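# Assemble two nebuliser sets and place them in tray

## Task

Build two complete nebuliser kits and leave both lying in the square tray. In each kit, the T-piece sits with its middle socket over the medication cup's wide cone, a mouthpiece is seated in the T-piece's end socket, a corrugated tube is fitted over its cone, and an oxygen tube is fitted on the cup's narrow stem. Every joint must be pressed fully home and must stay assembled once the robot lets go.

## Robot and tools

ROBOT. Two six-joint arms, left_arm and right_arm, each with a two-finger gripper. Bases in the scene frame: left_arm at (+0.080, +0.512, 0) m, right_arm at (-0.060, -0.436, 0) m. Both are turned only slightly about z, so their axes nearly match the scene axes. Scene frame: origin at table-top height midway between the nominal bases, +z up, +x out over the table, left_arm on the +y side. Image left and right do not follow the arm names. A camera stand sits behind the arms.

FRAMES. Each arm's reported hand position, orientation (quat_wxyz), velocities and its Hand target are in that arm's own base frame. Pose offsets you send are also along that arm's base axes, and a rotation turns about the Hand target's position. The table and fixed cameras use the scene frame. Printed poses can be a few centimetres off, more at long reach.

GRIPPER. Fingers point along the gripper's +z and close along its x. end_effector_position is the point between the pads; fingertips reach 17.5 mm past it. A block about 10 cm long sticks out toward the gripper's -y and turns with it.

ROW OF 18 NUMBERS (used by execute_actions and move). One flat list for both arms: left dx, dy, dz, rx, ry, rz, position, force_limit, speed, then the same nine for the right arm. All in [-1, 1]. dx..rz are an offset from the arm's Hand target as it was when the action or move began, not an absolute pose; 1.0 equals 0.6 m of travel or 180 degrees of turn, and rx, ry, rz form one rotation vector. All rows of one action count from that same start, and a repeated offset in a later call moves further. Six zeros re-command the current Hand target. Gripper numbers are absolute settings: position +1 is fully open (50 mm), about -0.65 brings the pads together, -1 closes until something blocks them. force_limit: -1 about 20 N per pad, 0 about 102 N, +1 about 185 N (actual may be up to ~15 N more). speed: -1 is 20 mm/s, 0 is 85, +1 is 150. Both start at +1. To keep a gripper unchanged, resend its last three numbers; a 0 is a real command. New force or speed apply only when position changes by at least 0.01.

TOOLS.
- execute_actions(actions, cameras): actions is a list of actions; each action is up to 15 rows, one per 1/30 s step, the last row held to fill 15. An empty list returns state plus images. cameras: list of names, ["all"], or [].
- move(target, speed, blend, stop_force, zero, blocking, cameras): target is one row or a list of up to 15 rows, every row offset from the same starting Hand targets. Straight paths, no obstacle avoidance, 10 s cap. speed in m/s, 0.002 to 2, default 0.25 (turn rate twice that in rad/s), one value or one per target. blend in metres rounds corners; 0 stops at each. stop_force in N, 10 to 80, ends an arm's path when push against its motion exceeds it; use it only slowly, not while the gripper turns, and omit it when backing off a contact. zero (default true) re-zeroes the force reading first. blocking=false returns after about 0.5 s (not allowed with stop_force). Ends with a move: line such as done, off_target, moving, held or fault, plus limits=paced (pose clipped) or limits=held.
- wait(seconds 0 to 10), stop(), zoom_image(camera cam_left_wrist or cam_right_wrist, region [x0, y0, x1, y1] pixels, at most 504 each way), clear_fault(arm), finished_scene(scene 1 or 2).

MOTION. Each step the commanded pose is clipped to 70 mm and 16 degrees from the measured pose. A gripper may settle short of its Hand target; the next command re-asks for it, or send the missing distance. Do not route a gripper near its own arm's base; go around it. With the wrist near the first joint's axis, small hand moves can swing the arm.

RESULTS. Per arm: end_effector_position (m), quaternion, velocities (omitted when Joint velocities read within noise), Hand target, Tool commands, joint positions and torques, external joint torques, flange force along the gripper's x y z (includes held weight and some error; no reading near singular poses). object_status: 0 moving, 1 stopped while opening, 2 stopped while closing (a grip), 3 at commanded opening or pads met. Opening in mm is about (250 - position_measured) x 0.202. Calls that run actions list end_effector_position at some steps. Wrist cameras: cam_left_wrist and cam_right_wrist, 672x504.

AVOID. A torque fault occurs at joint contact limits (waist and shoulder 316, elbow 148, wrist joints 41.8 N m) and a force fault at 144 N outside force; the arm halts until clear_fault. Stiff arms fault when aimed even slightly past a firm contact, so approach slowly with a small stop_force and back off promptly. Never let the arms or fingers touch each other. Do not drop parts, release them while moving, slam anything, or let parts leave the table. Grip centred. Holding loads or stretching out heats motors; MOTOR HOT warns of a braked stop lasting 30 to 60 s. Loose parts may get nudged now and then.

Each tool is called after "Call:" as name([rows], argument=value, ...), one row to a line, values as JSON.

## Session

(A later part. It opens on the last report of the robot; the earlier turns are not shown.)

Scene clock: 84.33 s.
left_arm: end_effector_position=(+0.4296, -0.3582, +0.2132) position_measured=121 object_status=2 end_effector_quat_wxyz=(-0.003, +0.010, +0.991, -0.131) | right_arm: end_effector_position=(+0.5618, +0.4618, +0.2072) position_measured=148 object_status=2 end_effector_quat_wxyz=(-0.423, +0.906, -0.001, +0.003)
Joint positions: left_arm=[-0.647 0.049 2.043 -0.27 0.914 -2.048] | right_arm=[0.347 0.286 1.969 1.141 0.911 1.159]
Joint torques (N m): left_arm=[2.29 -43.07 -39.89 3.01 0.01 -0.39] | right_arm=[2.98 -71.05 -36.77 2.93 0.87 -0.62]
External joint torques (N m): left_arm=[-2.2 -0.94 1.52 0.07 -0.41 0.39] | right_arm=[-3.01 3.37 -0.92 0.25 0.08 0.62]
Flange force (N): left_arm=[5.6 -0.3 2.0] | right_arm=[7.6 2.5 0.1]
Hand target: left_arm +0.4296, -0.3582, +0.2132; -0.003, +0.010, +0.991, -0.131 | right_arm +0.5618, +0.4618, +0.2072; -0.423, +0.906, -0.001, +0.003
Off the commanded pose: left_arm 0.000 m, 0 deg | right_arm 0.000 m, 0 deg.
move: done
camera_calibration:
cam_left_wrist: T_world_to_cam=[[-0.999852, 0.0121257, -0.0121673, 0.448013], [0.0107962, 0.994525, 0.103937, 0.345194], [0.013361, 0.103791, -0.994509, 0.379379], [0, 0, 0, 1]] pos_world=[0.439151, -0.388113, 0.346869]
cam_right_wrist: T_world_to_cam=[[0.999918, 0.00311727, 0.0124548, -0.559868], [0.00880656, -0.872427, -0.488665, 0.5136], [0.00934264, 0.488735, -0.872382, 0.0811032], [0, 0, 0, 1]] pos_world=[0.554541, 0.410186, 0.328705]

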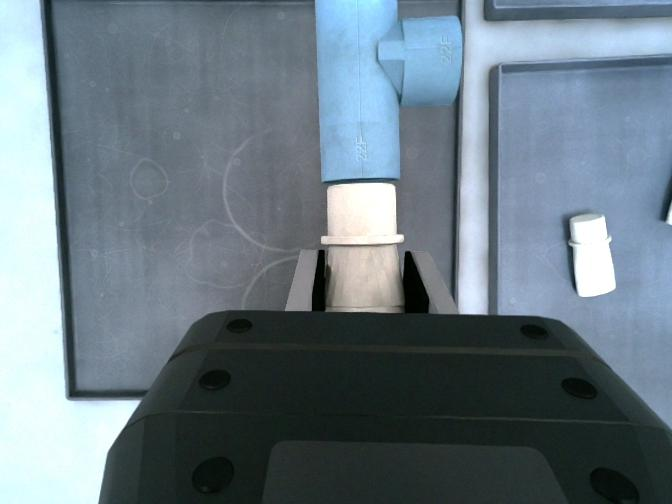

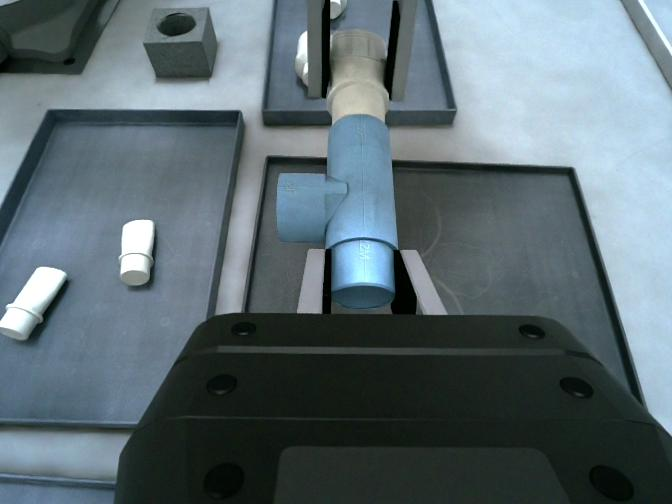

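Call:
move(target=[0.0004, -0.0167, 0, 0, 0, 0, -1, -0.5, -0.6, 0, 0, 0, 0, 0, 0, -1, -0.4, -0.6], speed=0.012, stop_force=25, cameras=["all"])

Call:
zoom_image(camera="cam_left_wrist", region=[310, 150, 420, 260])

Call:
zoom_image(camera="cam_right_wrist", region=[320, 66, 400, 136])

Scene clock: 87.20 s.
left_arm: end_effector_position=(+0.4298, -0.3682, +0.2132) position_measured=121 object_status=2 end_effector_quat_wxyz=(-0.003, +0.010, +0.991, -0.131) | right_arm: end_effector_position=(+0.5618, +0.4619, +0.2072) position_measured=148 object_status=2 end_effector_quat_wxyz=(-0.423, +0.906, -0.001, +0.003)
Joint positions: left_arm=[-0.662 0.058 2.033 -0.268 0.911 -2.064] | right_arm=[0.347 0.286 1.969 1.141 0.911 1.159]
Joint torques (N m): left_arm=[1.49 -44.48 -40.44 2.66 -0.03 -0.39] | right_arm=[3.77 -70.46 -36.67 2.92 0.66 -0.6]
External joint torques (N m): left_arm=[-1.37 0.01 2.1 0.43 -0.39 0.39] | right_arm=[-3.77 2.86 -0.85 0.24 0.29 0.6]
Flange force (N): left_arm=[4.2 1.0 3.0] | right_arm=[7.4 3.2 -1.6]
Hand target: left_arm +0.4298, -0.3682, +0.2132; -0.003, +0.010, +0.991, -0.131 | right_arm +0.5618, +0.4618, +0.2072; -0.423, +0.906, -0.001, +0.003
Off the commanded pose: left_arm 0.000 m, 0 deg | right_arm 0.000 m, 0 deg.
move: done
camera_calibration:
cam_left_wrist: T_world_to_cam=[[-0.999852, 0.0121257, -0.0121673, 0.448334], [0.0107962, 0.994525, 0.103937, 0.355138], [0.013361, 0.103791, -0.994509, 0.380414], [0, 0, 0, 1]] pos_world=[0.439351, -0.398113, 0.346869]
cam_right_wrist: T_world_to_cam=[[0.999918, 0.00311727, 0.0124548, -0.559868], [0.00880656, -0.872427, -0.488665, 0.5136], [0.00934264, 0.488735, -0.872382, 0.0811032], [0, 0, 0, 1]] pos_world=[0.554541, 0.410186, 0.328705]

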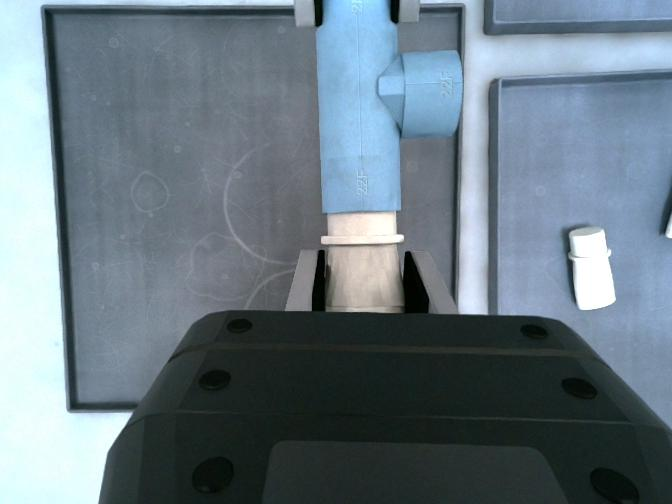

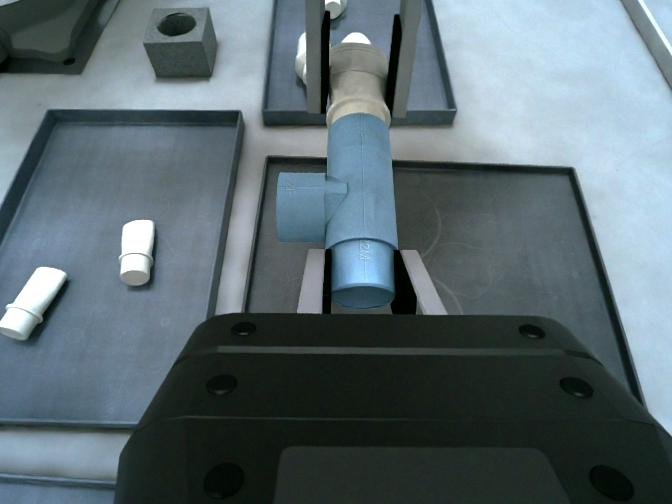

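Scaled by 4.582 from the camera's 672x504 image, which has a finer 960x720 frame.

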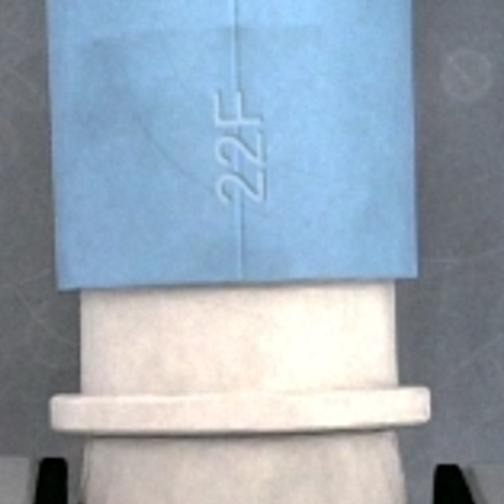

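Scaled by 6.300 from the camera's 672x504 image, which has a finer 960x720 frame.

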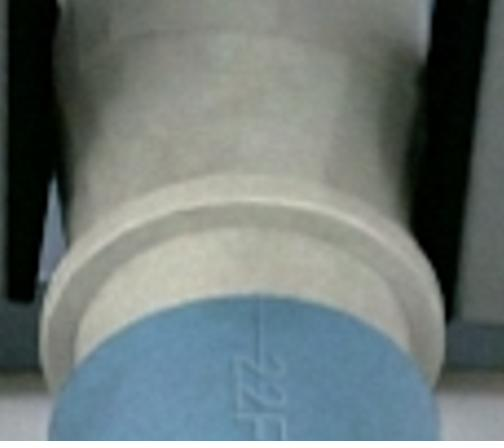

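Call:
move(target=[0.0004, -0.0167, 0, 0, 0, 0, -1, -0.5, -0.6, 0, 0, 0, 0, 0, 0, -1, -0.4, -0.6], speed=0.01, stop_force=35, cameras=["all"])

Call:
zoom_image(camera="cam_left_wrist", region=[310, 150, 420, 260])

Call:
zoom_image(camera="cam_right_wrist", region=[320, 66, 400, 136])

Scene clock: 88.83 s.
left_arm: end_effector_position=(+0.4299, -0.3760, +0.2130) position_measured=121 object_status=2 end_effector_quat_wxyz=(-0.003, +0.010, +0.991, -0.130) | right_arm: end_effector_position=(+0.5618, +0.4618, +0.2072) position_measured=148 object_status=2 end_effector_quat_wxyz=(-0.423, +0.906, -0.001, +0.003)
Joint positions: left_arm=[-0.674 0.065 2.025 -0.265 0.909 -2.077] | right_arm=[0.347 0.286 1.969 1.141 0.911 1.159]
Joint torques (N m): left_arm=[-16.36 -43.92 -55.47 -5.73 -6.21 -0.26] | right_arm=[26.6 -70.33 -45.99 8.96 3.45 -0.64]
External joint torques (N m): left_arm=[16.21 -1.52 16.91 8.83 5.78 0.26] | right_arm=[-26.56 2.57 8.31 -5.78 -2.51 0.65]
Flange force (N): left_arm=[5.9 40.8 -8.1] | right_arm=[5.7 30.8 -33.4]
Hand target: left_arm +0.4299, -0.3760, +0.2131; -0.003, +0.010, +0.991, -0.130 (not the last commanded pose) | right_arm +0.5618, +0.4618, +0.2072; -0.423, +0.906, -0.001, +0.003
Off the commanded pose: left_arm 0.002 m, 0 deg | right_arm 0.000 m, 0 deg.
move: contact (left_arm)
camera_calibration:
cam_left_wrist: T_world_to_cam=[[-0.999853, 0.0122213, -0.0120522, 0.448625], [0.0108967, 0.994472, 0.104433, 0.362678], [0.0132619, 0.104286, -0.994459, 0.381248], [0, 0, 0, 1]] pos_world=[0.439551, -0.405915, 0.346667]
cam_right_wrist: T_world_to_cam=[[0.999917, 0.00306856, 0.0125422, -0.559876], [0.00880674, -0.872427, -0.488665, 0.5136], [0.00944264, 0.488734, -0.872382, 0.081048], [0, 0, 0, 1]] pos_world=[0.554541, 0.410186, 0.328705]

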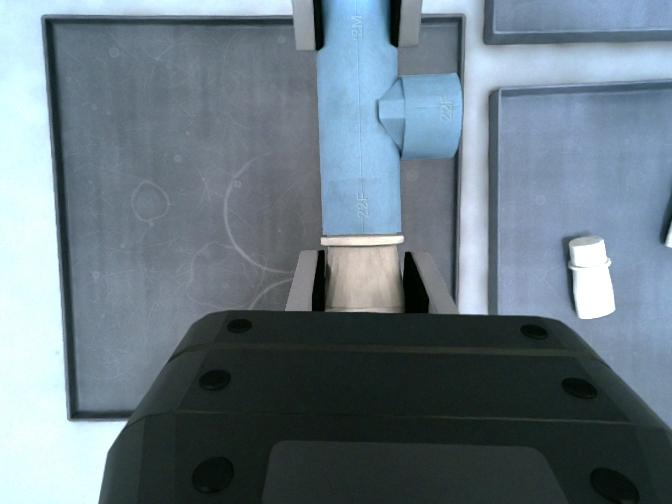

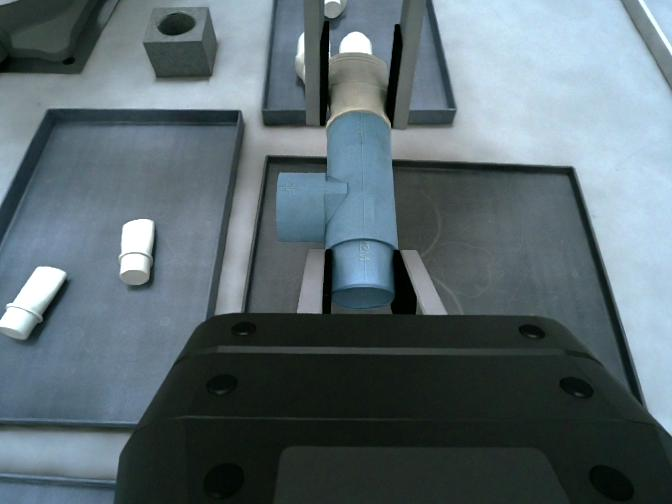

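Scaled by 4.582 from the camera's 672x504 image, which has a finer 960x720 frame.

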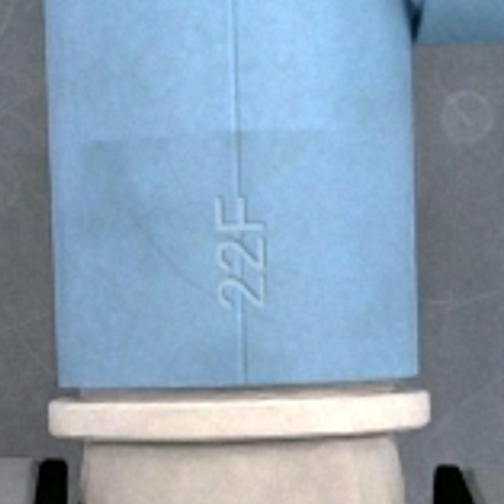

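Scaled by 6.300 from the camera's 672x504 image, which has a finer 960x720 frame.

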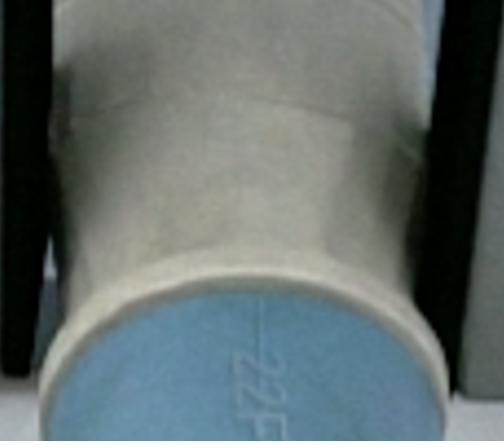

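Call:
move(target=[0.0001, -0.0042, 0, 0, 0, 0, -1, -0.5, -0.6, 0, 0, 0, 0, 0, 0, -1, -0.4, -0.6], speed=0.005, stop_force=30, cameras=["all"])

Call:
zoom_image(camera="cam_left_wrist", region=[310, 150, 420, 260])

Scene clock: 90.13 s.
left_arm: end_effector_position=(+0.4300, -0.3779, +0.2130) position_measured=121 object_status=2 end_effector_quat_wxyz=(-0.003, +0.010, +0.991, -0.130) | right_arm: end_effector_position=(+0.5618, +0.4618, +0.2072) position_measured=148 object_status=2 end_effector_quat_wxyz=(-0.423, +0.906, -0.001, +0.003)
Joint positions: left_arm=[-0.677 0.067 2.023 -0.265 0.909 -2.08] | right_arm=[0.347 0.286 1.969 1.141 0.911 1.159]
Joint torques (N m): left_arm=[-29.84 -42.58 -67.67 -12.17 -11.34 -0.17] | right_arm=[45.42 -69.85 -53.07 13.55 5.86 -0.58]
External joint torques (N m): left_arm=[29.88 -2.31 29.56 15.25 10.92 0.17] | right_arm=[-45.45 2.2 15.51 -10.38 -4.92 0.58]
Flange force (N): left_arm=[8.1 72.6 -16.0] | right_arm=[4.4 53.7 -59.2]
Hand target: left_arm +0.4300, -0.3779, +0.2130; -0.003, +0.010, +0.991, -0.130 (not the last commanded pose) | right_arm +0.5618, +0.4618, +0.2072; -0.423, +0.906, -0.001, +0.003
Off the commanded pose: left_arm 0.001 m, 0 deg | right_arm 0.000 m, 0 deg.
move: contact (left_arm)
camera_calibration:
cam_left_wrist: T_world_to_cam=[[-0.999852, 0.0123233, -0.0120417, 0.448686], [0.0109965, 0.994449, 0.104641, 0.364443], [0.0132644, 0.104493, -0.994437, 0.381522], [0, 0, 0, 1]] pos_world=[0.439551, -0.407816, 0.346667]
cam_right_wrist: T_world_to_cam=[[0.999918, 0.00302994, 0.0124061, -0.559916], [0.00870657, -0.872427, -0.488666, 0.513568], [0.00934283, 0.488734, -0.872383, 0.0811512], [0, 0, 0, 1]] pos_world=[0.554641, 0.410086, 0.328705]

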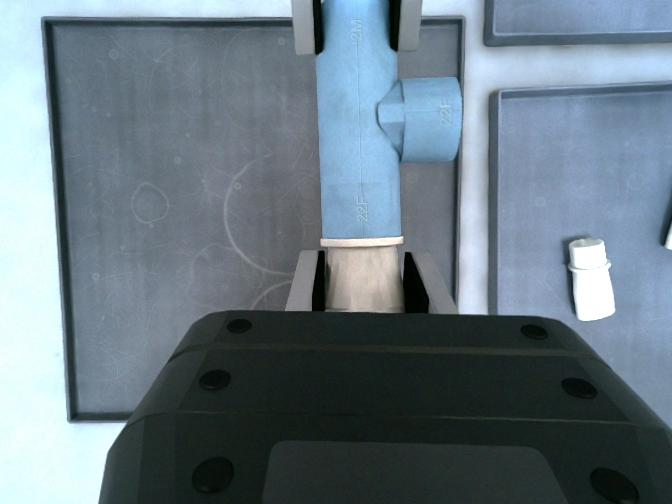

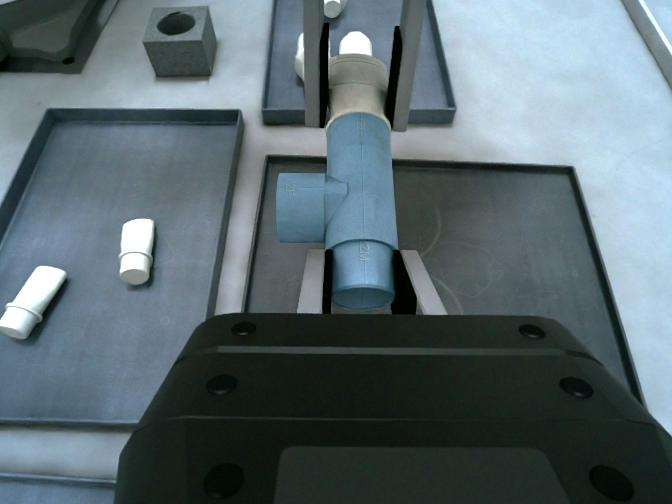

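Scaled by 4.582 from the camera's 672x504 image, which has a finer 960x720 frame.

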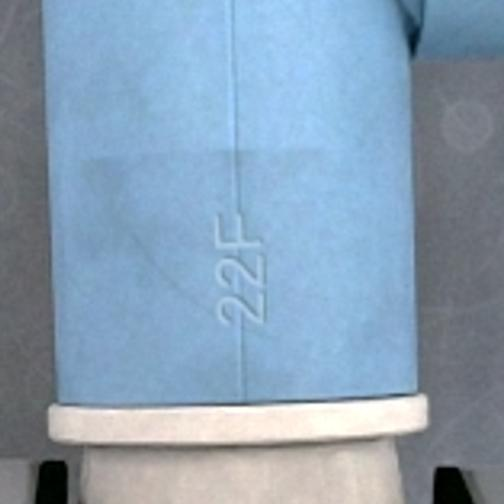

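Call:
execute_actions(actions=[])

Scene clock: 91.30 s.
left_arm: end_effector_position=(+0.4300, -0.3779, +0.2130) position_measured=121 object_status=2 end_effector_quat_wxyz=(-0.003, +0.010, +0.991, -0.130) | right_arm: end_effector_position=(+0.5618, +0.4618, +0.2072) position_measured=148 object_status=2 end_effector_quat_wxyz=(-0.423, +0.906, -0.001, +0.003)
Joint positions: left_arm=[-0.677 0.067 2.023 -0.265 0.909 -2.08] | right_arm=[0.347 0.286 1.969 1.141 0.911 1.159]
Joint velocities: within noise
Joint torques (N m): left_arm=[-30.15 -42.77 -67.87 -12.14 -11.42 -0.19] | right_arm=[45.43 -69.95 -52.85 13.62 5.87 -0.57]
External joint torques (N m): left_arm=[30.25 -2.83 29.52 15.24 10.99 0.19] | right_arm=[-45.41 2.12 15.16 -10.44 -4.93 0.57]
Flange force (N): left_arm=[8.2 73.4 -16.8] | right_arm=[4.9 53.2 -59.2]
Hand target: left_arm +0.4300, -0.3779, +0.2130; -0.003, +0.010, +0.991, -0.130 (not the last commanded pose) | right_arm +0.5618, +0.4618, +0.2072; -0.423, +0.906, -0.001, +0.003
Tool commands: left_gripper/position=-1.0 left_gripper/force_limit=-0.5 left_gripper/speed=-0.6 right_gripper/position=-1.0 right_gripper/force_limit=-0.4 right_gripper/speed=-0.6
Off the commanded pose: left_arm 0.001 m, 0 deg | right_arm 0.000 m, 0 deg.
camera_calibration:
cam_left_wrist: T_world_to_cam=[[-0.999853, 0.0123143, -0.0119433, 0.448649], [0.0109992, 0.99446, 0.104541, 0.364481], [0.0131645, 0.104394, -0.994449, 0.381529], [0, 0, 0, 1]] pos_world=[0.439551, -0.407815, 0.346667]
cam_right_wrist: T_world_to_cam=[[0.999918, 0.00311727, 0.0124548, -0.559868], [0.00880656, -0.872427, -0.488665, 0.5136], [0.00934264, 0.488735, -0.872382, 0.0811032], [0, 0, 0, 1]] pos_world=[0.554541, 0.410186, 0.328705]

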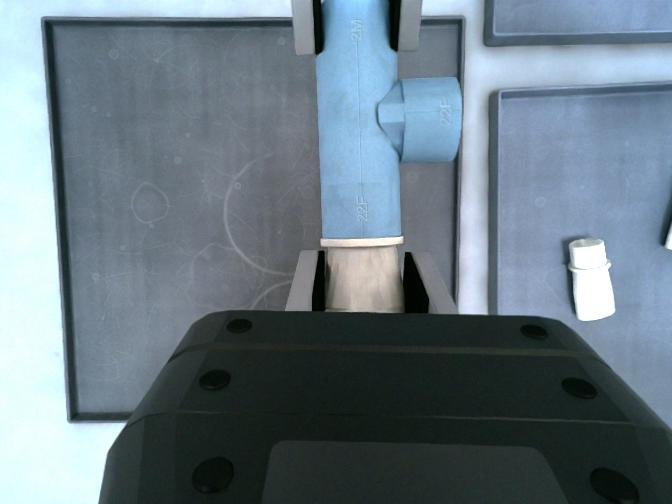

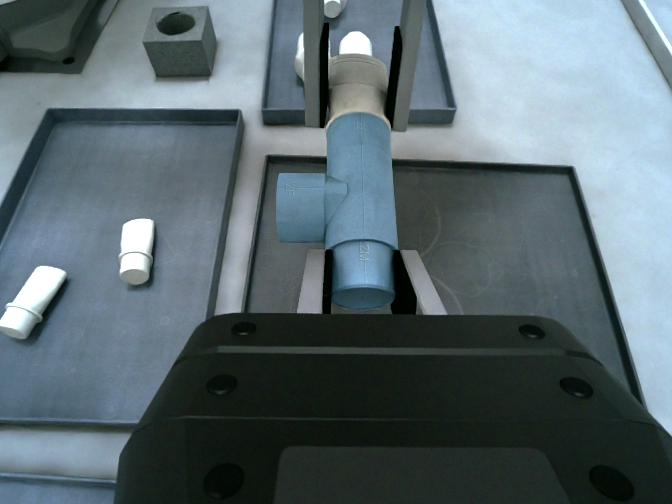

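Call:
zoom_image(camera="cam_right_wrist", region=[0, 0, 460, 345])

Call:
zoom_image(camera="cam_left_wrist", region=[280, 180, 440, 320])

Scaled by 1.096 from the camera's 672x504 image, which has a finer 960x720 frame.

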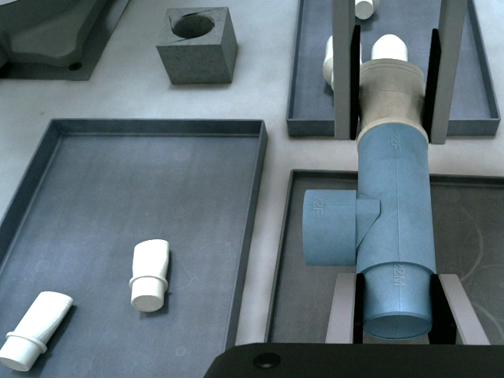

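Scaled by 3.150 from the camera's 672x504 image, which has a finer 960x720 frame.

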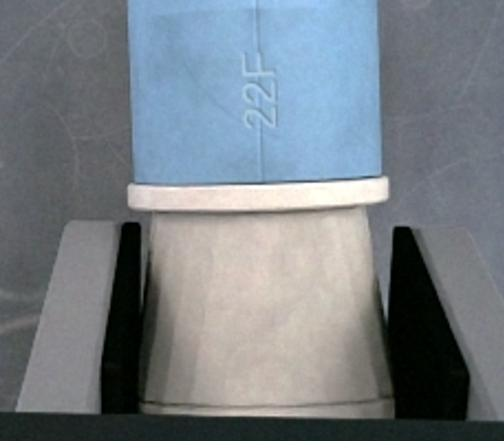

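Call:
move(target=[0,0.0012,0,0,0,0,-1,-0.5,-0.6,0,0,0,0,0,0,-1,-0.4,-0.6], speed=0.01)

Scene clock: 92.73 s.
left_arm: end_effector_position=(+0.4300, -0.3772, +0.2130) position_measured=121 object_status=2 end_effector_quat_wxyz=(-0.003, +0.010, +0.991, -0.130) | right_arm: end_effector_position=(+0.5618, +0.4619, +0.2072) position_measured=148 object_status=2 end_effector_quat_wxyz=(-0.423, +0.906, -0.001, +0.003)
Joint positions: left_arm=[-0.675 0.066 2.024 -0.265 0.909 -2.079] | right_arm=[0.347 0.286 1.969 1.141 0.911 1.159]
Joint torques (N m): left_arm=[-20.15 -43.29 -60.01 -7.59 -8.16 -0.25] | right_arm=[33.6 -69.94 -47.59 10.25 4.51 -0.64]
External joint torques (N m): left_arm=[20.19 -2.03 21.79 10.67 7.74 0.25] | right_arm=[-33.71 2.42 10.05 -7.08 -3.56 0.64]
Flange force (N): left_arm=[8.4 51.5 -10.6] | right_arm=[6.6 38.7 -42.4]
Hand target: left_arm +0.4300, -0.3772, +0.2130; -0.003, +0.010, +0.991, -0.130 | right_arm +0.5618, +0.4618, +0.2072; -0.423, +0.906, -0.001, +0.003
Off the commanded pose: left_arm 0.000 m, 0 deg | right_arm 0.000 m, 0 deg.
move: done

Call:
move(target=[0,0.0025,0,0,0,0,-1,-0.5,-0.6,0,0,0,0,0,0,-1,-0.4,-0.6], speed=0.01, cameras=["all"])

Scene clock: 93.57 s.
left_arm: end_effector_position=(+0.4300, -0.3757, +0.2131) position_measured=121 object_status=2 end_effector_quat_wxyz=(-0.003, +0.010, +0.991, -0.130) | right_arm: end_effector_position=(+0.5618, +0.4619, +0.2072) position_measured=148 object_status=2 end_effector_quat_wxyz=(-0.423, +0.906, +0.000, +0.003)
Joint positions: left_arm=[-0.673 0.065 2.026 -0.265 0.909 -2.076] | right_arm=[0.347 0.286 1.969 1.141 0.911 1.159]
Joint torques (N m): left_arm=[0.52 -45.4 -41.7 2.34 -0.54 -0.32] | right_arm=[5.58 -70.15 -36.98 3.21 1.03 -0.65]
External joint torques (N m): left_arm=[-0.45 -0.04 3.31 0.75 0.12 0.32] | right_arm=[-5.67 2.44 -0.6 -0.04 -0.08 0.65]
Flange force (N): left_arm=[4.9 3.6 2.4] | right_arm=[7.5 4.8 -4.3]
Hand target: left_arm +0.4300, -0.3757, +0.2130; -0.003, +0.010, +0.991, -0.130 | right_arm +0.5618, +0.4618, +0.2072; -0.423, +0.906, -0.001, +0.003
Off the commanded pose: left_arm 0.000 m, 0 deg | right_arm 0.000 m, 0 deg.
move: done
camera_calibration:
cam_left_wrist: T_world_to_cam=[[-0.999853, 0.0122213, -0.0120522, 0.448622], [0.0108967, 0.994472, 0.104433, 0.36238], [0.0132619, 0.104286, -0.994459, 0.381217], [0, 0, 0, 1]] pos_world=[0.439551, -0.405615, 0.346667]
cam_right_wrist: T_world_to_cam=[[0.999918, 0.00325243, 0.0124157, -0.559911], [0.00890537, -0.872426, -0.488665, 0.513545], [0.00924246, 0.488735, -0.872383, 0.0811584], [0, 0, 0, 1]] pos_world=[0.554541, 0.410186, 0.328705]

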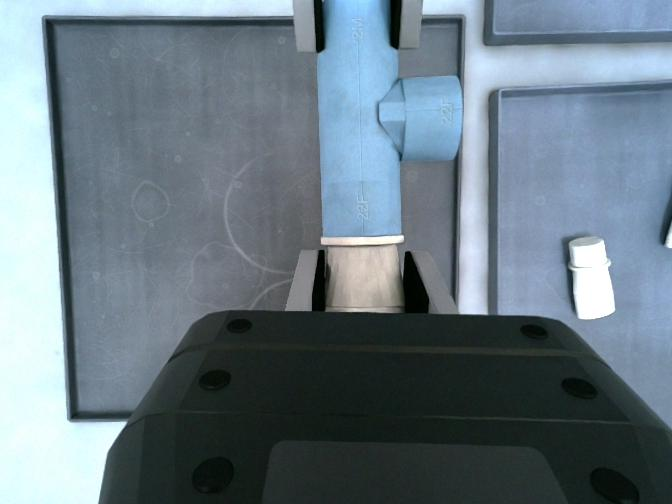

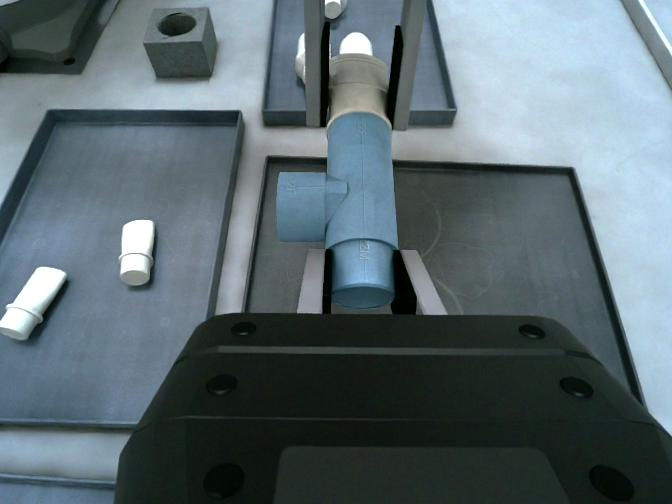

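Call:
move(target=[0,0,0,0,0,0,-1,-0.5,-0.6,0,0,0,0,0,0,1,-0.4,-0.6], speed=0.05)

Call:
move([
  [0,0,0,0,0,0,-1,-0.5,-0.6,0,-0.1917,0.16,0,0,0,1,-0.4,-0.6],
  [0,0,0,0,0,0,-1,-0.5,-0.6,0,-0.42,0.25,0,0,0,1,-0.4,-0.6],
], speed=[0.12,0.25], blend=[0.03,0], cameras=["cam_left_wrist"])

Scene clock: 96.27 s.
left_arm: end_effector_position=(+0.4300, -0.3756, +0.2130) position_measured=121 object_status=2 end_effector_quat_wxyz=(-0.003, +0.010, +0.991, -0.130) | right_arm: end_effector_position=(+0.5618, +0.4619, +0.2072) position_measured=3 object_status=0 end_effector_quat_wxyz=(-0.423, +0.906, -0.001, +0.003)
Joint positions: left_arm=[-0.673 0.065 2.026 -0.265 0.909 -2.076] | right_arm=[0.347 0.286 1.969 1.141 0.911 1.159]
Joint torques (N m): left_arm=[2.23 -45.21 -40.06 3.01 -0.03 -0.39] | right_arm=[3.44 -71.63 -36.63 2.96 0.93 -0.64]
External joint torques (N m): left_arm=[-2.19 -0.08 1.69 0.08 -0.4 0.39] | right_arm=[-3.46 3.98 -0.98 0.21 0.01 0.64]
Flange force (N): left_arm=[4.7 -0.4 3.0] | right_arm=[8.7 3.2 0.3]
Hand target: left_arm +0.4300, -0.3757, +0.2130; -0.003, +0.010, +0.991, -0.130 | right_arm +0.5618, +0.4618, +0.2072; -0.423, +0.906, -0.001, +0.003
Off the commanded pose: left_arm 0.000 m, 0 deg | right_arm 0.000 m, 0 deg.
move: done

Scene clock: 98.47 s.
left_arm: end_effector_position=(+0.4300, -0.3757, +0.2130) position_measured=121 object_status=2 end_effector_quat_wxyz=(-0.003, +0.010, +0.991, -0.130) | right_arm: end_effector_position=(+0.5618, +0.2099, +0.3572) position_measured=3 object_status=3 end_effector_quat_wxyz=(-0.423, +0.906, -0.001, +0.003)
Joint positions: left_arm=[-0.673 0.065 2.026 -0.265 0.909 -2.076] | right_arm=[-0.084 0.078 1.911 0.896 1.362 1.192]
Joint torques (N m): left_arm=[2.36 -44.98 -40.1 2.99 0 -0.41] | right_arm=[2.88 -52.52 -40.57 4.39 0.82 -0.6]
External joint torques (N m): left_arm=[-2.36 -0.2 1.88 0.09 -0.41 0.41] | right_arm=[-2.8 2.5 -1.05 0.32 0.06 0.6]
Flange force (N): left_arm=[5.3 -0.3 3.1] | right_arm=[5.4 2.5 -3.6]
Hand target: left_arm +0.4300, -0.3757, +0.2130; -0.003, +0.010, +0.991, -0.130 | right_arm +0.5618, +0.2098, +0.3572; -0.423, +0.906, -0.001, +0.003
Off the commanded pose: left_arm 0.000 m, 0 deg | right_arm 0.000 m, 0 deg.
move: done
camera_calibration:
cam_left_wrist: T_world_to_cam=[[-0.999852, 0.0123234, -0.0120429, 0.448659], [0.0109977, 0.99446, 0.104542, 0.362293], [0.0132645, 0.104394, -0.994448, 0.381255], [0, 0, 0, 1]] pos_world=[0.439551, -0.405616, 0.346667]
Images, in order (width x height): cam_left_wrist 672x504.

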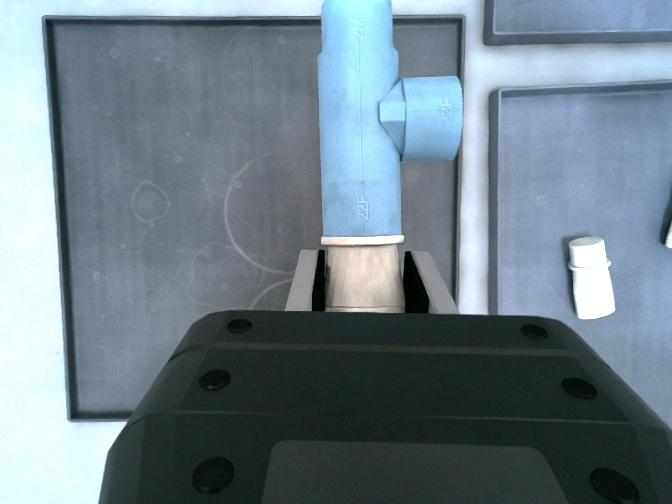

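Call:
move(target=[0,0,0,0,0,0,-1,-0.5,-0.6,-0.1863,-0.483,-0.0953,-0.2169,-0.2169,0.4651,1,-0.4,-0.6], speed=0.35, cameras=["cam_right_wrist"])

Scene clock: 101.73 s.
left_arm: end_effector_position=(+0.4300, -0.3757, +0.2130) position_measured=121 object_status=2 end_effector_quat_wxyz=(-0.003, +0.010, +0.991, -0.130) | right_arm: end_effector_position=(+0.4500, -0.0800, +0.3000) position_measured=3 object_status=3 end_effector_quat_wxyz=(-0.002, +0.707, +0.708, +0.002)
Joint positions: left_arm=[-0.673 0.065 2.026 -0.265 0.909 -2.076] | right_arm=[-0.255 -0.119 2.014 0.006 1.249 -0.259]
Joint torques (N m): left_arm=[2.26 -45.15 -40.09 2.98 -0.04 -0.41] | right_arm=[3.18 -31.97 -40.7 3.89 0 -0.63]
External joint torques (N m): left_arm=[-2.23 0.22 1.75 0.11 -0.4 0.41] | right_arm=[-3.18 3.07 -1.08 0.28 0.07 0.63]
Flange force (N): left_arm=[4.4 -0.5 3.4] | right_arm=[-6.6 5.2 0.0]
Hand target: left_arm +0.4300, -0.3757, +0.2130; -0.003, +0.010, +0.991, -0.130 | right_arm +0.4500, -0.0800, +0.3000; -0.002, +0.707, +0.708, +0.002
Off the commanded pose: left_arm 0.000 m, 0 deg | right_arm 0.000 m, 0 deg.
move: done
camera_calibration:
cam_right_wrist: T_world_to_cam=[[-0.011508, 0.999919, 0.00552462, 0.0894333], [0.935121, 0.00880521, 0.354218, -0.511994], [0.35414, 0.00924254, -0.935147, 0.253296], [0, 0, 0, 1]] pos_world=[0.390104, -0.0872589, 0.417732]
Images, in order (width x height): cam_right_wrist 672x504.

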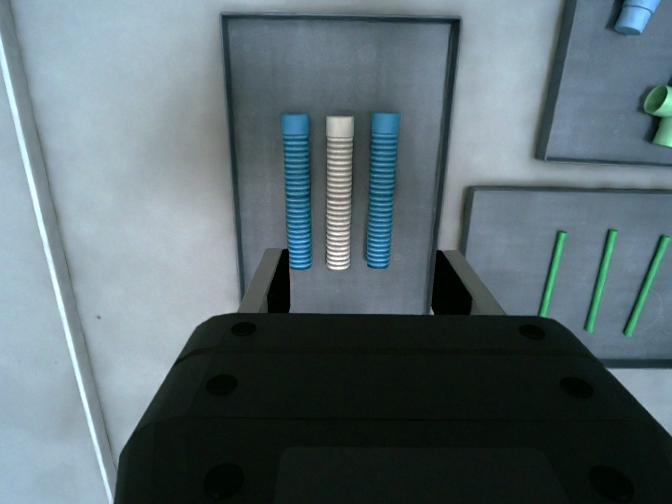

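Call:
move(target=[0,0,0,0,0,0,-1,-0.5,-0.6,0.0108,0.0633,-0.3333,0,0.1944,0,0.373,-0.4,-0.6], speed=0.25, cameras=["cam_right_wrist"])

Scene clock: 105.00 s.
left_arm: end_effector_position=(+0.4300, -0.3757, +0.2130) position_measured=121 object_status=2 end_effector_quat_wxyz=(-0.003, +0.010, +0.991, -0.130) | right_arm: end_effector_position=(+0.4565, -0.0420, +0.1000) position_measured=97 object_status=3 end_effector_quat_wxyz=(-0.215, +0.674, +0.674, -0.210)
Joint positions: left_arm=[-0.673 0.065 2.026 -0.265 0.909 -2.076] | right_arm=[-0.125 0.372 1.976 -0.067 1.402 -0.093]
Joint torques (N m): left_arm=[2.32 -45.02 -40.06 2.98 -0.07 -0.4] | right_arm=[4.12 -71.64 -28.68 2.77 1.73 -0.6]
External joint torques (N m): left_arm=[-2.12 -0.71 1.65 0.11 -0.35 0.4] | right_arm=[-3.92 3.14 -0.89 0.23 0.08 0.6]
Flange force (N): left_arm=[5.4 0.0 2.1] | right_arm=[-5.7 6.0 -0.3]
Hand target: left_arm +0.4300, -0.3757, +0.2130; -0.003, +0.010, +0.991, -0.130 | right_arm +0.4565, -0.0420, +0.1000; -0.215, +0.674, +0.674, -0.210
Off the commanded pose: left_arm 0.000 m, 0 deg | right_arm 0.000 m, 0 deg.
move: done
camera_calibration:
cam_right_wrist: T_world_to_cam=[[-0.00626065, 0.999919, 0.0111251, 0.0496608], [0.969222, 0.00880578, -0.246029, -0.403141], [-0.246107, 0.00924241, -0.969199, 0.341054], [0, 0, 0, 1]] pos_world=[0.47498, -0.0492589, 0.230812]
Images, in order (width x height): cam_right_wrist 672x504.

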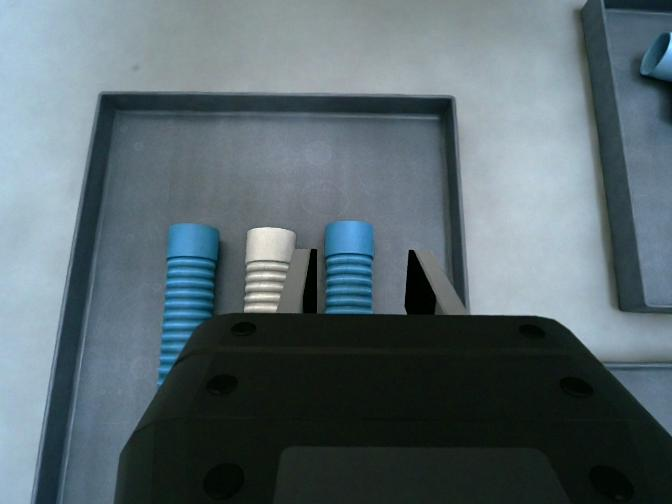

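Call:
move([
  [0,0,0,0,0,0,-1,-0.5,-0.6,0,-0.0007,-0.1,0,0,0,0.373,-0.4,-0.6],
  [0,0,0,0,0,0,-1,-0.5,-0.6,0,-0.0007,-0.1237,0,0,0,0.373,-0.4,-0.6],
], speed=[0.15,0.05], blend=[0.005,0], cameras=["cam_right_wrist"])

Scene clock: 106.43 s.
left_arm: end_effector_position=(+0.4300, -0.3757, +0.2130) position_measured=121 object_status=2 end_effector_quat_wxyz=(-0.003, +0.010, +0.991, -0.130) | right_arm: end_effector_position=(+0.4565, -0.0424, +0.0258) position_measured=97 object_status=3 end_effector_quat_wxyz=(-0.215, +0.674, +0.674, -0.210)
Joint positions: left_arm=[-0.673 0.065 2.026 -0.265 0.909 -2.076] | right_arm=[-0.126 0.47 2.011 -0.069 1.269 -0.084]
Joint torques (N m): left_arm=[2.32 -44.89 -39.98 3.02 -0.03 -0.42] | right_arm=[3.2 -77.2 -24.21 2.32 1.75 -0.59]
External joint torques (N m): left_arm=[-2.17 -0.51 1.48 0.09 -0.4 0.42] | right_arm=[-3.09 3.91 -0.7 0.24 0.07 0.59]
Flange force (N): left_arm=[4.9 -0.3 2.3] | right_arm=[-4.5 7.2 1.3]
Hand target: left_arm +0.4300, -0.3757, +0.2130; -0.003, +0.010, +0.991, -0.130 | right_arm +0.4565, -0.0424, +0.0258; -0.215, +0.674, +0.674, -0.210
Off the commanded pose: left_arm 0.000 m, 0 deg | right_arm 0.000 m, 0 deg.
move: done
camera_calibration:
cam_right_wrist: T_world_to_cam=[[-0.00613848, 0.999918, 0.0111975, 0.0508171], [0.969223, 0.00870517, -0.246029, -0.421398], [-0.246106, 0.00934259, -0.969198, 0.269148], [0, 0, 0, 1]] pos_world=[0.47498, -0.0496592, 0.156612]
Images, in order (width x height): cam_right_wrist 672x504.

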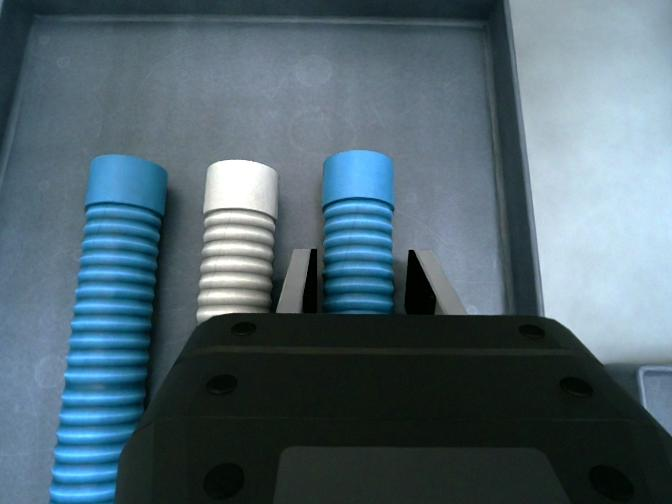

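Call:
move(target=[0,0,0,0,0,0,-1,-0.5,-0.6,0,0,0,0,0,0,-1,-0.4,-0.6], speed=0.05)

Call:
move(target=[0,0,0,0,0,0,-1,-0.5,-0.6,0,0,0.2,0,0,0,-1,-0.4,-0.6], speed=0.15, cameras=["cam_right_wrist"])

Scene clock: 107.23 s.
left_arm: end_effector_position=(+0.4300, -0.3757, +0.2130) position_measured=121 object_status=2 end_effector_quat_wxyz=(-0.003, +0.010, +0.991, -0.130) | right_arm: end_effector_position=(+0.4565, -0.0424, +0.0258) position_measured=140 object_status=2 end_effector_quat_wxyz=(-0.215, +0.674, +0.674, -0.210)
Joint positions: left_arm=[-0.673 0.065 2.026 -0.265 0.909 -2.076] | right_arm=[-0.126 0.47 2.011 -0.069 1.269 -0.084]
Joint torques (N m): left_arm=[2.31 -44.84 -39.98 3 -0.06 -0.4] | right_arm=[2.99 -76.82 -24.13 2.42 1.79 -0.65]
External joint torques (N m): left_arm=[-2.16 -0.48 1.82 0.08 -0.36 0.4] | right_arm=[-2.82 3.12 -0.88 0.14 0.04 0.65]
Flange force (N): left_arm=[5.3 0.1 2.6] | right_arm=[-4.1 6.2 0.6]
Hand target: left_arm +0.4300, -0.3757, +0.2130; -0.003, +0.010, +0.991, -0.130 | right_arm +0.4565, -0.0424, +0.0258; -0.215, +0.674, +0.674, -0.210
Off the commanded pose: left_arm 0.000 m, 0 deg | right_arm 0.000 m, 0 deg.
move: done

Scene clock: 108.33 s.
left_arm: end_effector_position=(+0.4300, -0.3757, +0.2130) position_measured=121 object_status=2 end_effector_quat_wxyz=(-0.003, +0.010, +0.991, -0.130) | right_arm: end_effector_position=(+0.4565, -0.0424, +0.1458) position_measured=140 object_status=2 end_effector_quat_wxyz=(-0.215, +0.674, +0.674, -0.210)
Joint positions: left_arm=[-0.673 0.065 2.026 -0.265 0.909 -2.076] | right_arm=[-0.126 0.318 1.946 -0.066 1.485 -0.099]
Joint torques (N m): left_arm=[2.02 -44.79 -40.09 2.99 -0.04 -0.35] | right_arm=[3.12 -69.09 -30.99 3.01 1.74 -0.68]
External joint torques (N m): left_arm=[-1.83 -1.03 1.75 0.1 -0.38 0.35] | right_arm=[-3.08 3.65 -1.03 0.22 0.08 0.68]
Flange force (N): left_arm=[5.6 0.7 1.8] | right_arm=[-4.4 7.1 -1.0]
Hand target: left_arm +0.4300, -0.3757, +0.2130; -0.003, +0.010, +0.991, -0.130 | right_arm +0.4565, -0.0424, +0.1458; -0.215, +0.674, +0.674, -0.210
Off the commanded pose: left_arm 0.000 m, 0 deg | right_arm 0.000 m, 0 deg.
move: done
camera_calibration:
cam_right_wrist: T_world_to_cam=[[-0.00611534, 0.999918, 0.011294, 0.0494358], [0.969247, 0.00870558, -0.245934, -0.391912], [-0.246012, 0.00944273, -0.969221, 0.385419], [0, 0, 0, 1]] pos_world=[0.47498, -0.0496593, 0.276613]
Images, in order (width x height): cam_right_wrist 672x504.

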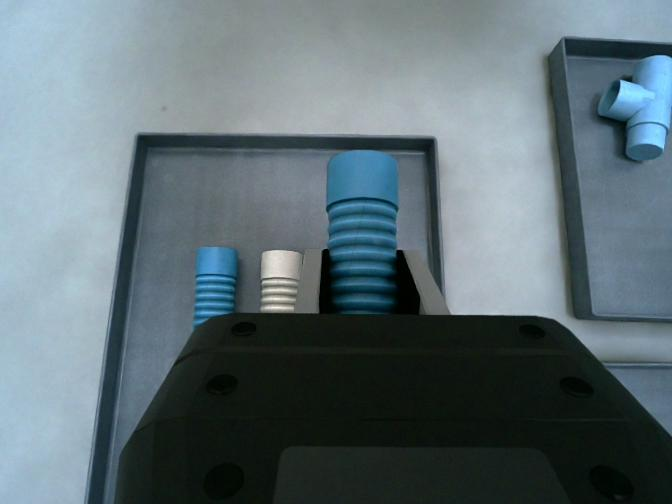

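Call:
move([
  [0,0,0,0,0,0,-1,-0.5,-0.6,0.1757,0.5,0.1083,0,0,-0.5013,-1,-0.4,-0.6],
  [0,0,0,0,0,0,-1,-0.5,-0.6,0.1757,0.7163,0.1083,0,0,-0.5013,-1,-0.4,-0.6],
], speed=[0.3,0.2], blend=[0.02,0], cameras=["all"])

Scene clock: 113.43 s.
left_arm: end_effector_position=(+0.4300, -0.3757, +0.2130) position_measured=121 object_status=2 end_effector_quat_wxyz=(-0.003, +0.010, +0.991, -0.130) | right_arm: end_effector_position=(+0.5619, +0.3874, +0.2108) position_measured=140 object_status=2 end_effector_quat_wxyz=(-0.301, +0.954, -0.002, +0.004)
Joint positions: left_arm=[-0.673 0.065 2.026 -0.265 0.909 -2.076] | right_arm=[0.318 0.219 1.938 0.753 0.916 1.442]
Joint torques (N m): left_arm=[2.29 -44.67 -39.97 2.97 -0.02 -0.39] | right_arm=[3.06 -65.59 -37.84 3.86 0.19 -0.58]
External joint torques (N m): left_arm=[-2.25 -0.28 1.77 0.11 -0.4 0.39] | right_arm=[-2.92 3.22 -1.23 0.25 0.03 0.59]
Flange force (N): left_arm=[5.1 -0.3 2.8] | right_arm=[7.9 1.8 0.3]
Hand target: left_arm +0.4300, -0.3757, +0.2130; -0.003, +0.010, +0.991, -0.130 | right_arm +0.5619, +0.3874, +0.2108; -0.301, +0.954, -0.002, +0.004
Off the commanded pose: left_arm 0.000 m, 0 deg | right_arm 0.000 m, 0 deg.
move: done
camera_calibration:
cam_left_wrist: T_world_to_cam=[[-0.999852, 0.0123234, -0.0120429, 0.448659], [0.0109977, 0.99446, 0.104542, 0.362293], [0.0132645, 0.104394, -0.994448, 0.381255], [0, 0, 0, 1]] pos_world=[0.439551, -0.405616, 0.346667]
cam_right_wrist: T_world_to_cam=[[0.999936, 0.00181959, 0.011142, -0.559077], [0.00450773, -0.969192, -0.246267, 0.439268], [0.0103507, 0.246301, -0.969138, 0.234441], [0, 0, 0, 1]] pos_world=[0.554634, 0.369009, 0.341612]

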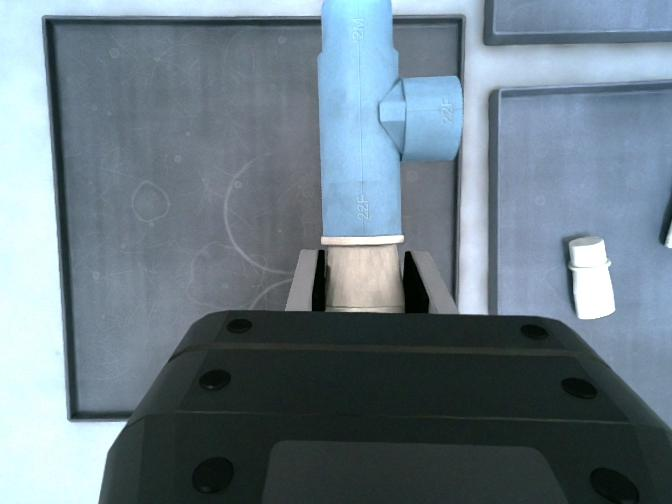

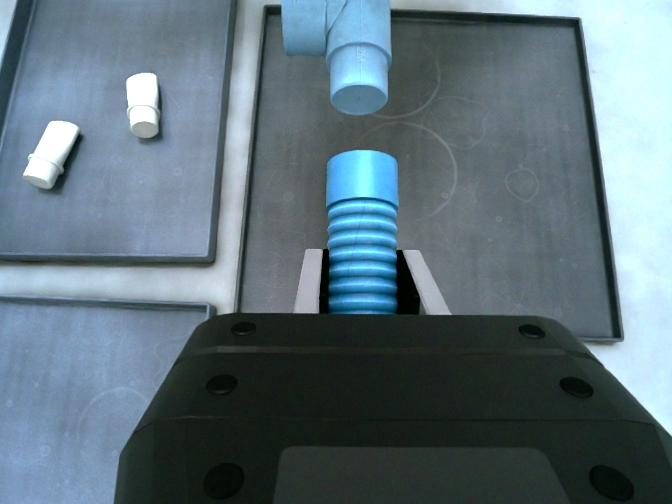

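Call:
move(target=[0,0,0,0,0,0,-1,-0.5,-0.6,0,0.0383,0,0,0,0,-1,-0.4,-0.6], speed=0.06, cameras=["all"])

Call:
zoom_image(camera="cam_right_wrist", region=[280, 0, 440, 230])

Call:
zoom_image(camera="cam_left_wrist", region=[280, 0, 480, 150])

Scene clock: 114.73 s.
left_arm: end_effector_position=(+0.4300, -0.3757, +0.2130) position_measured=121 object_status=2 end_effector_quat_wxyz=(-0.003, +0.010, +0.991, -0.130) | right_arm: end_effector_position=(+0.5619, +0.4104, +0.2108) position_measured=140 object_status=2 end_effector_quat_wxyz=(-0.301, +0.954, -0.002, +0.004)
Joint positions: left_arm=[-0.673 0.065 2.026 -0.265 0.909 -2.076] | right_arm=[0.354 0.232 1.921 0.753 0.898 1.473]
Joint torques (N m): left_arm=[2.1 -44.91 -40.08 3 -0.04 -0.42] | right_arm=[3.63 -67 -38.12 3.81 0.13 -0.65]
External joint torques (N m): left_arm=[-2.04 -0.15 1.83 0.09 -0.38 0.42] | right_arm=[-3.63 3.44 -1.14 0.3 0.02 0.65]
Flange force (N): left_arm=[4.8 0.1 2.9] | right_arm=[8.4 2.4 0.2]
Hand target: left_arm +0.4300, -0.3757, +0.2130; -0.003, +0.010, +0.991, -0.130 | right_arm +0.5619, +0.4104, +0.2108; -0.301, +0.954, -0.002, +0.004
Off the commanded pose: left_arm 0.000 m, 0 deg | right_arm 0.000 m, 0 deg.
move: done
camera_calibration:
cam_left_wrist: T_world_to_cam=[[-0.999852, 0.0123234, -0.0120429, 0.448659], [0.0109977, 0.99446, 0.104542, 0.362293], [0.0132645, 0.104394, -0.994448, 0.381255], [0, 0, 0, 1]] pos_world=[0.439551, -0.405616, 0.346667]
cam_right_wrist: T_world_to_cam=[[0.999935, 0.00211273, 0.0112145, -0.559258], [0.00480743, -0.969244, -0.246053, 0.461245], [0.0103498, 0.246091, -0.969192, 0.228902], [0, 0, 0, 1]] pos_world=[0.554635, 0.39191, 0.341612]

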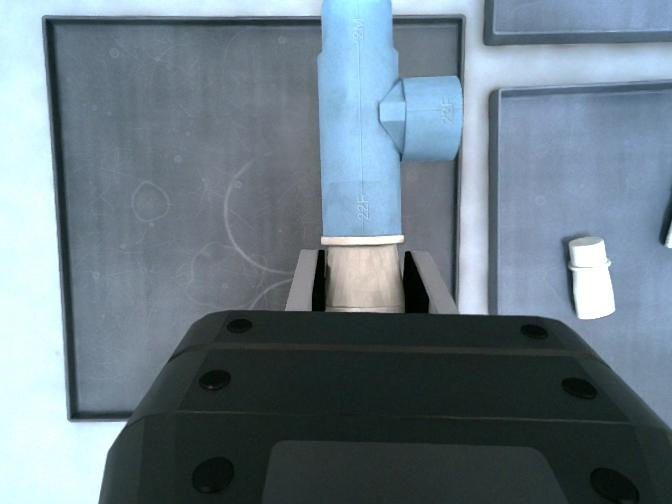

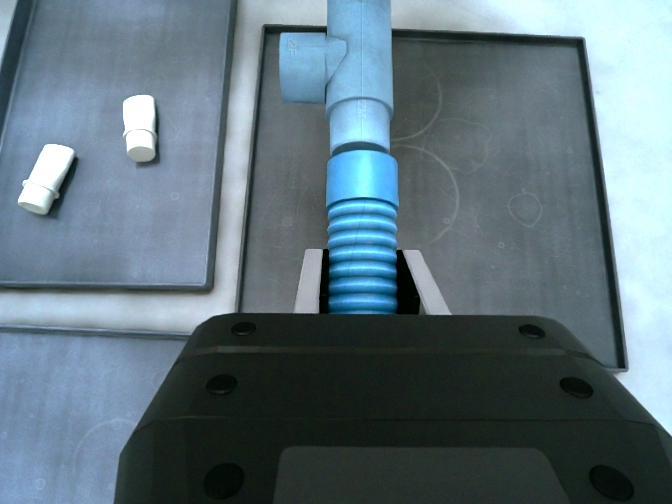

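Scaled by 2.191 from the camera's 672x504 image, which has a finer 960x720 frame.

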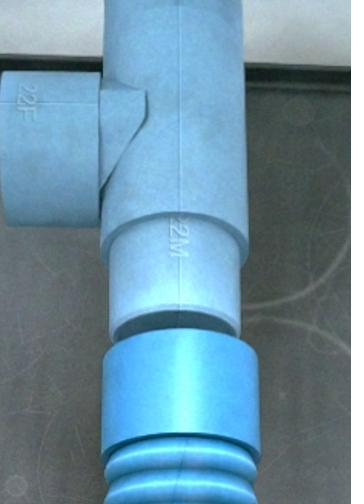

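Scaled by 2.520 from the camera's 672x504 image, which has a finer 960x720 frame.

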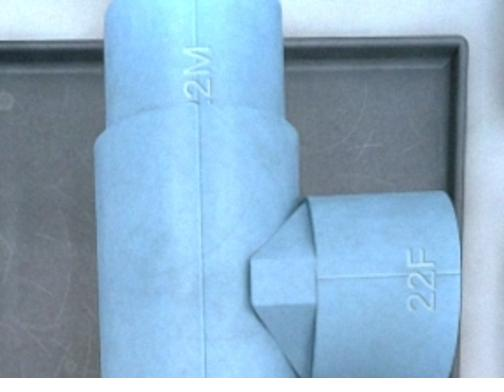

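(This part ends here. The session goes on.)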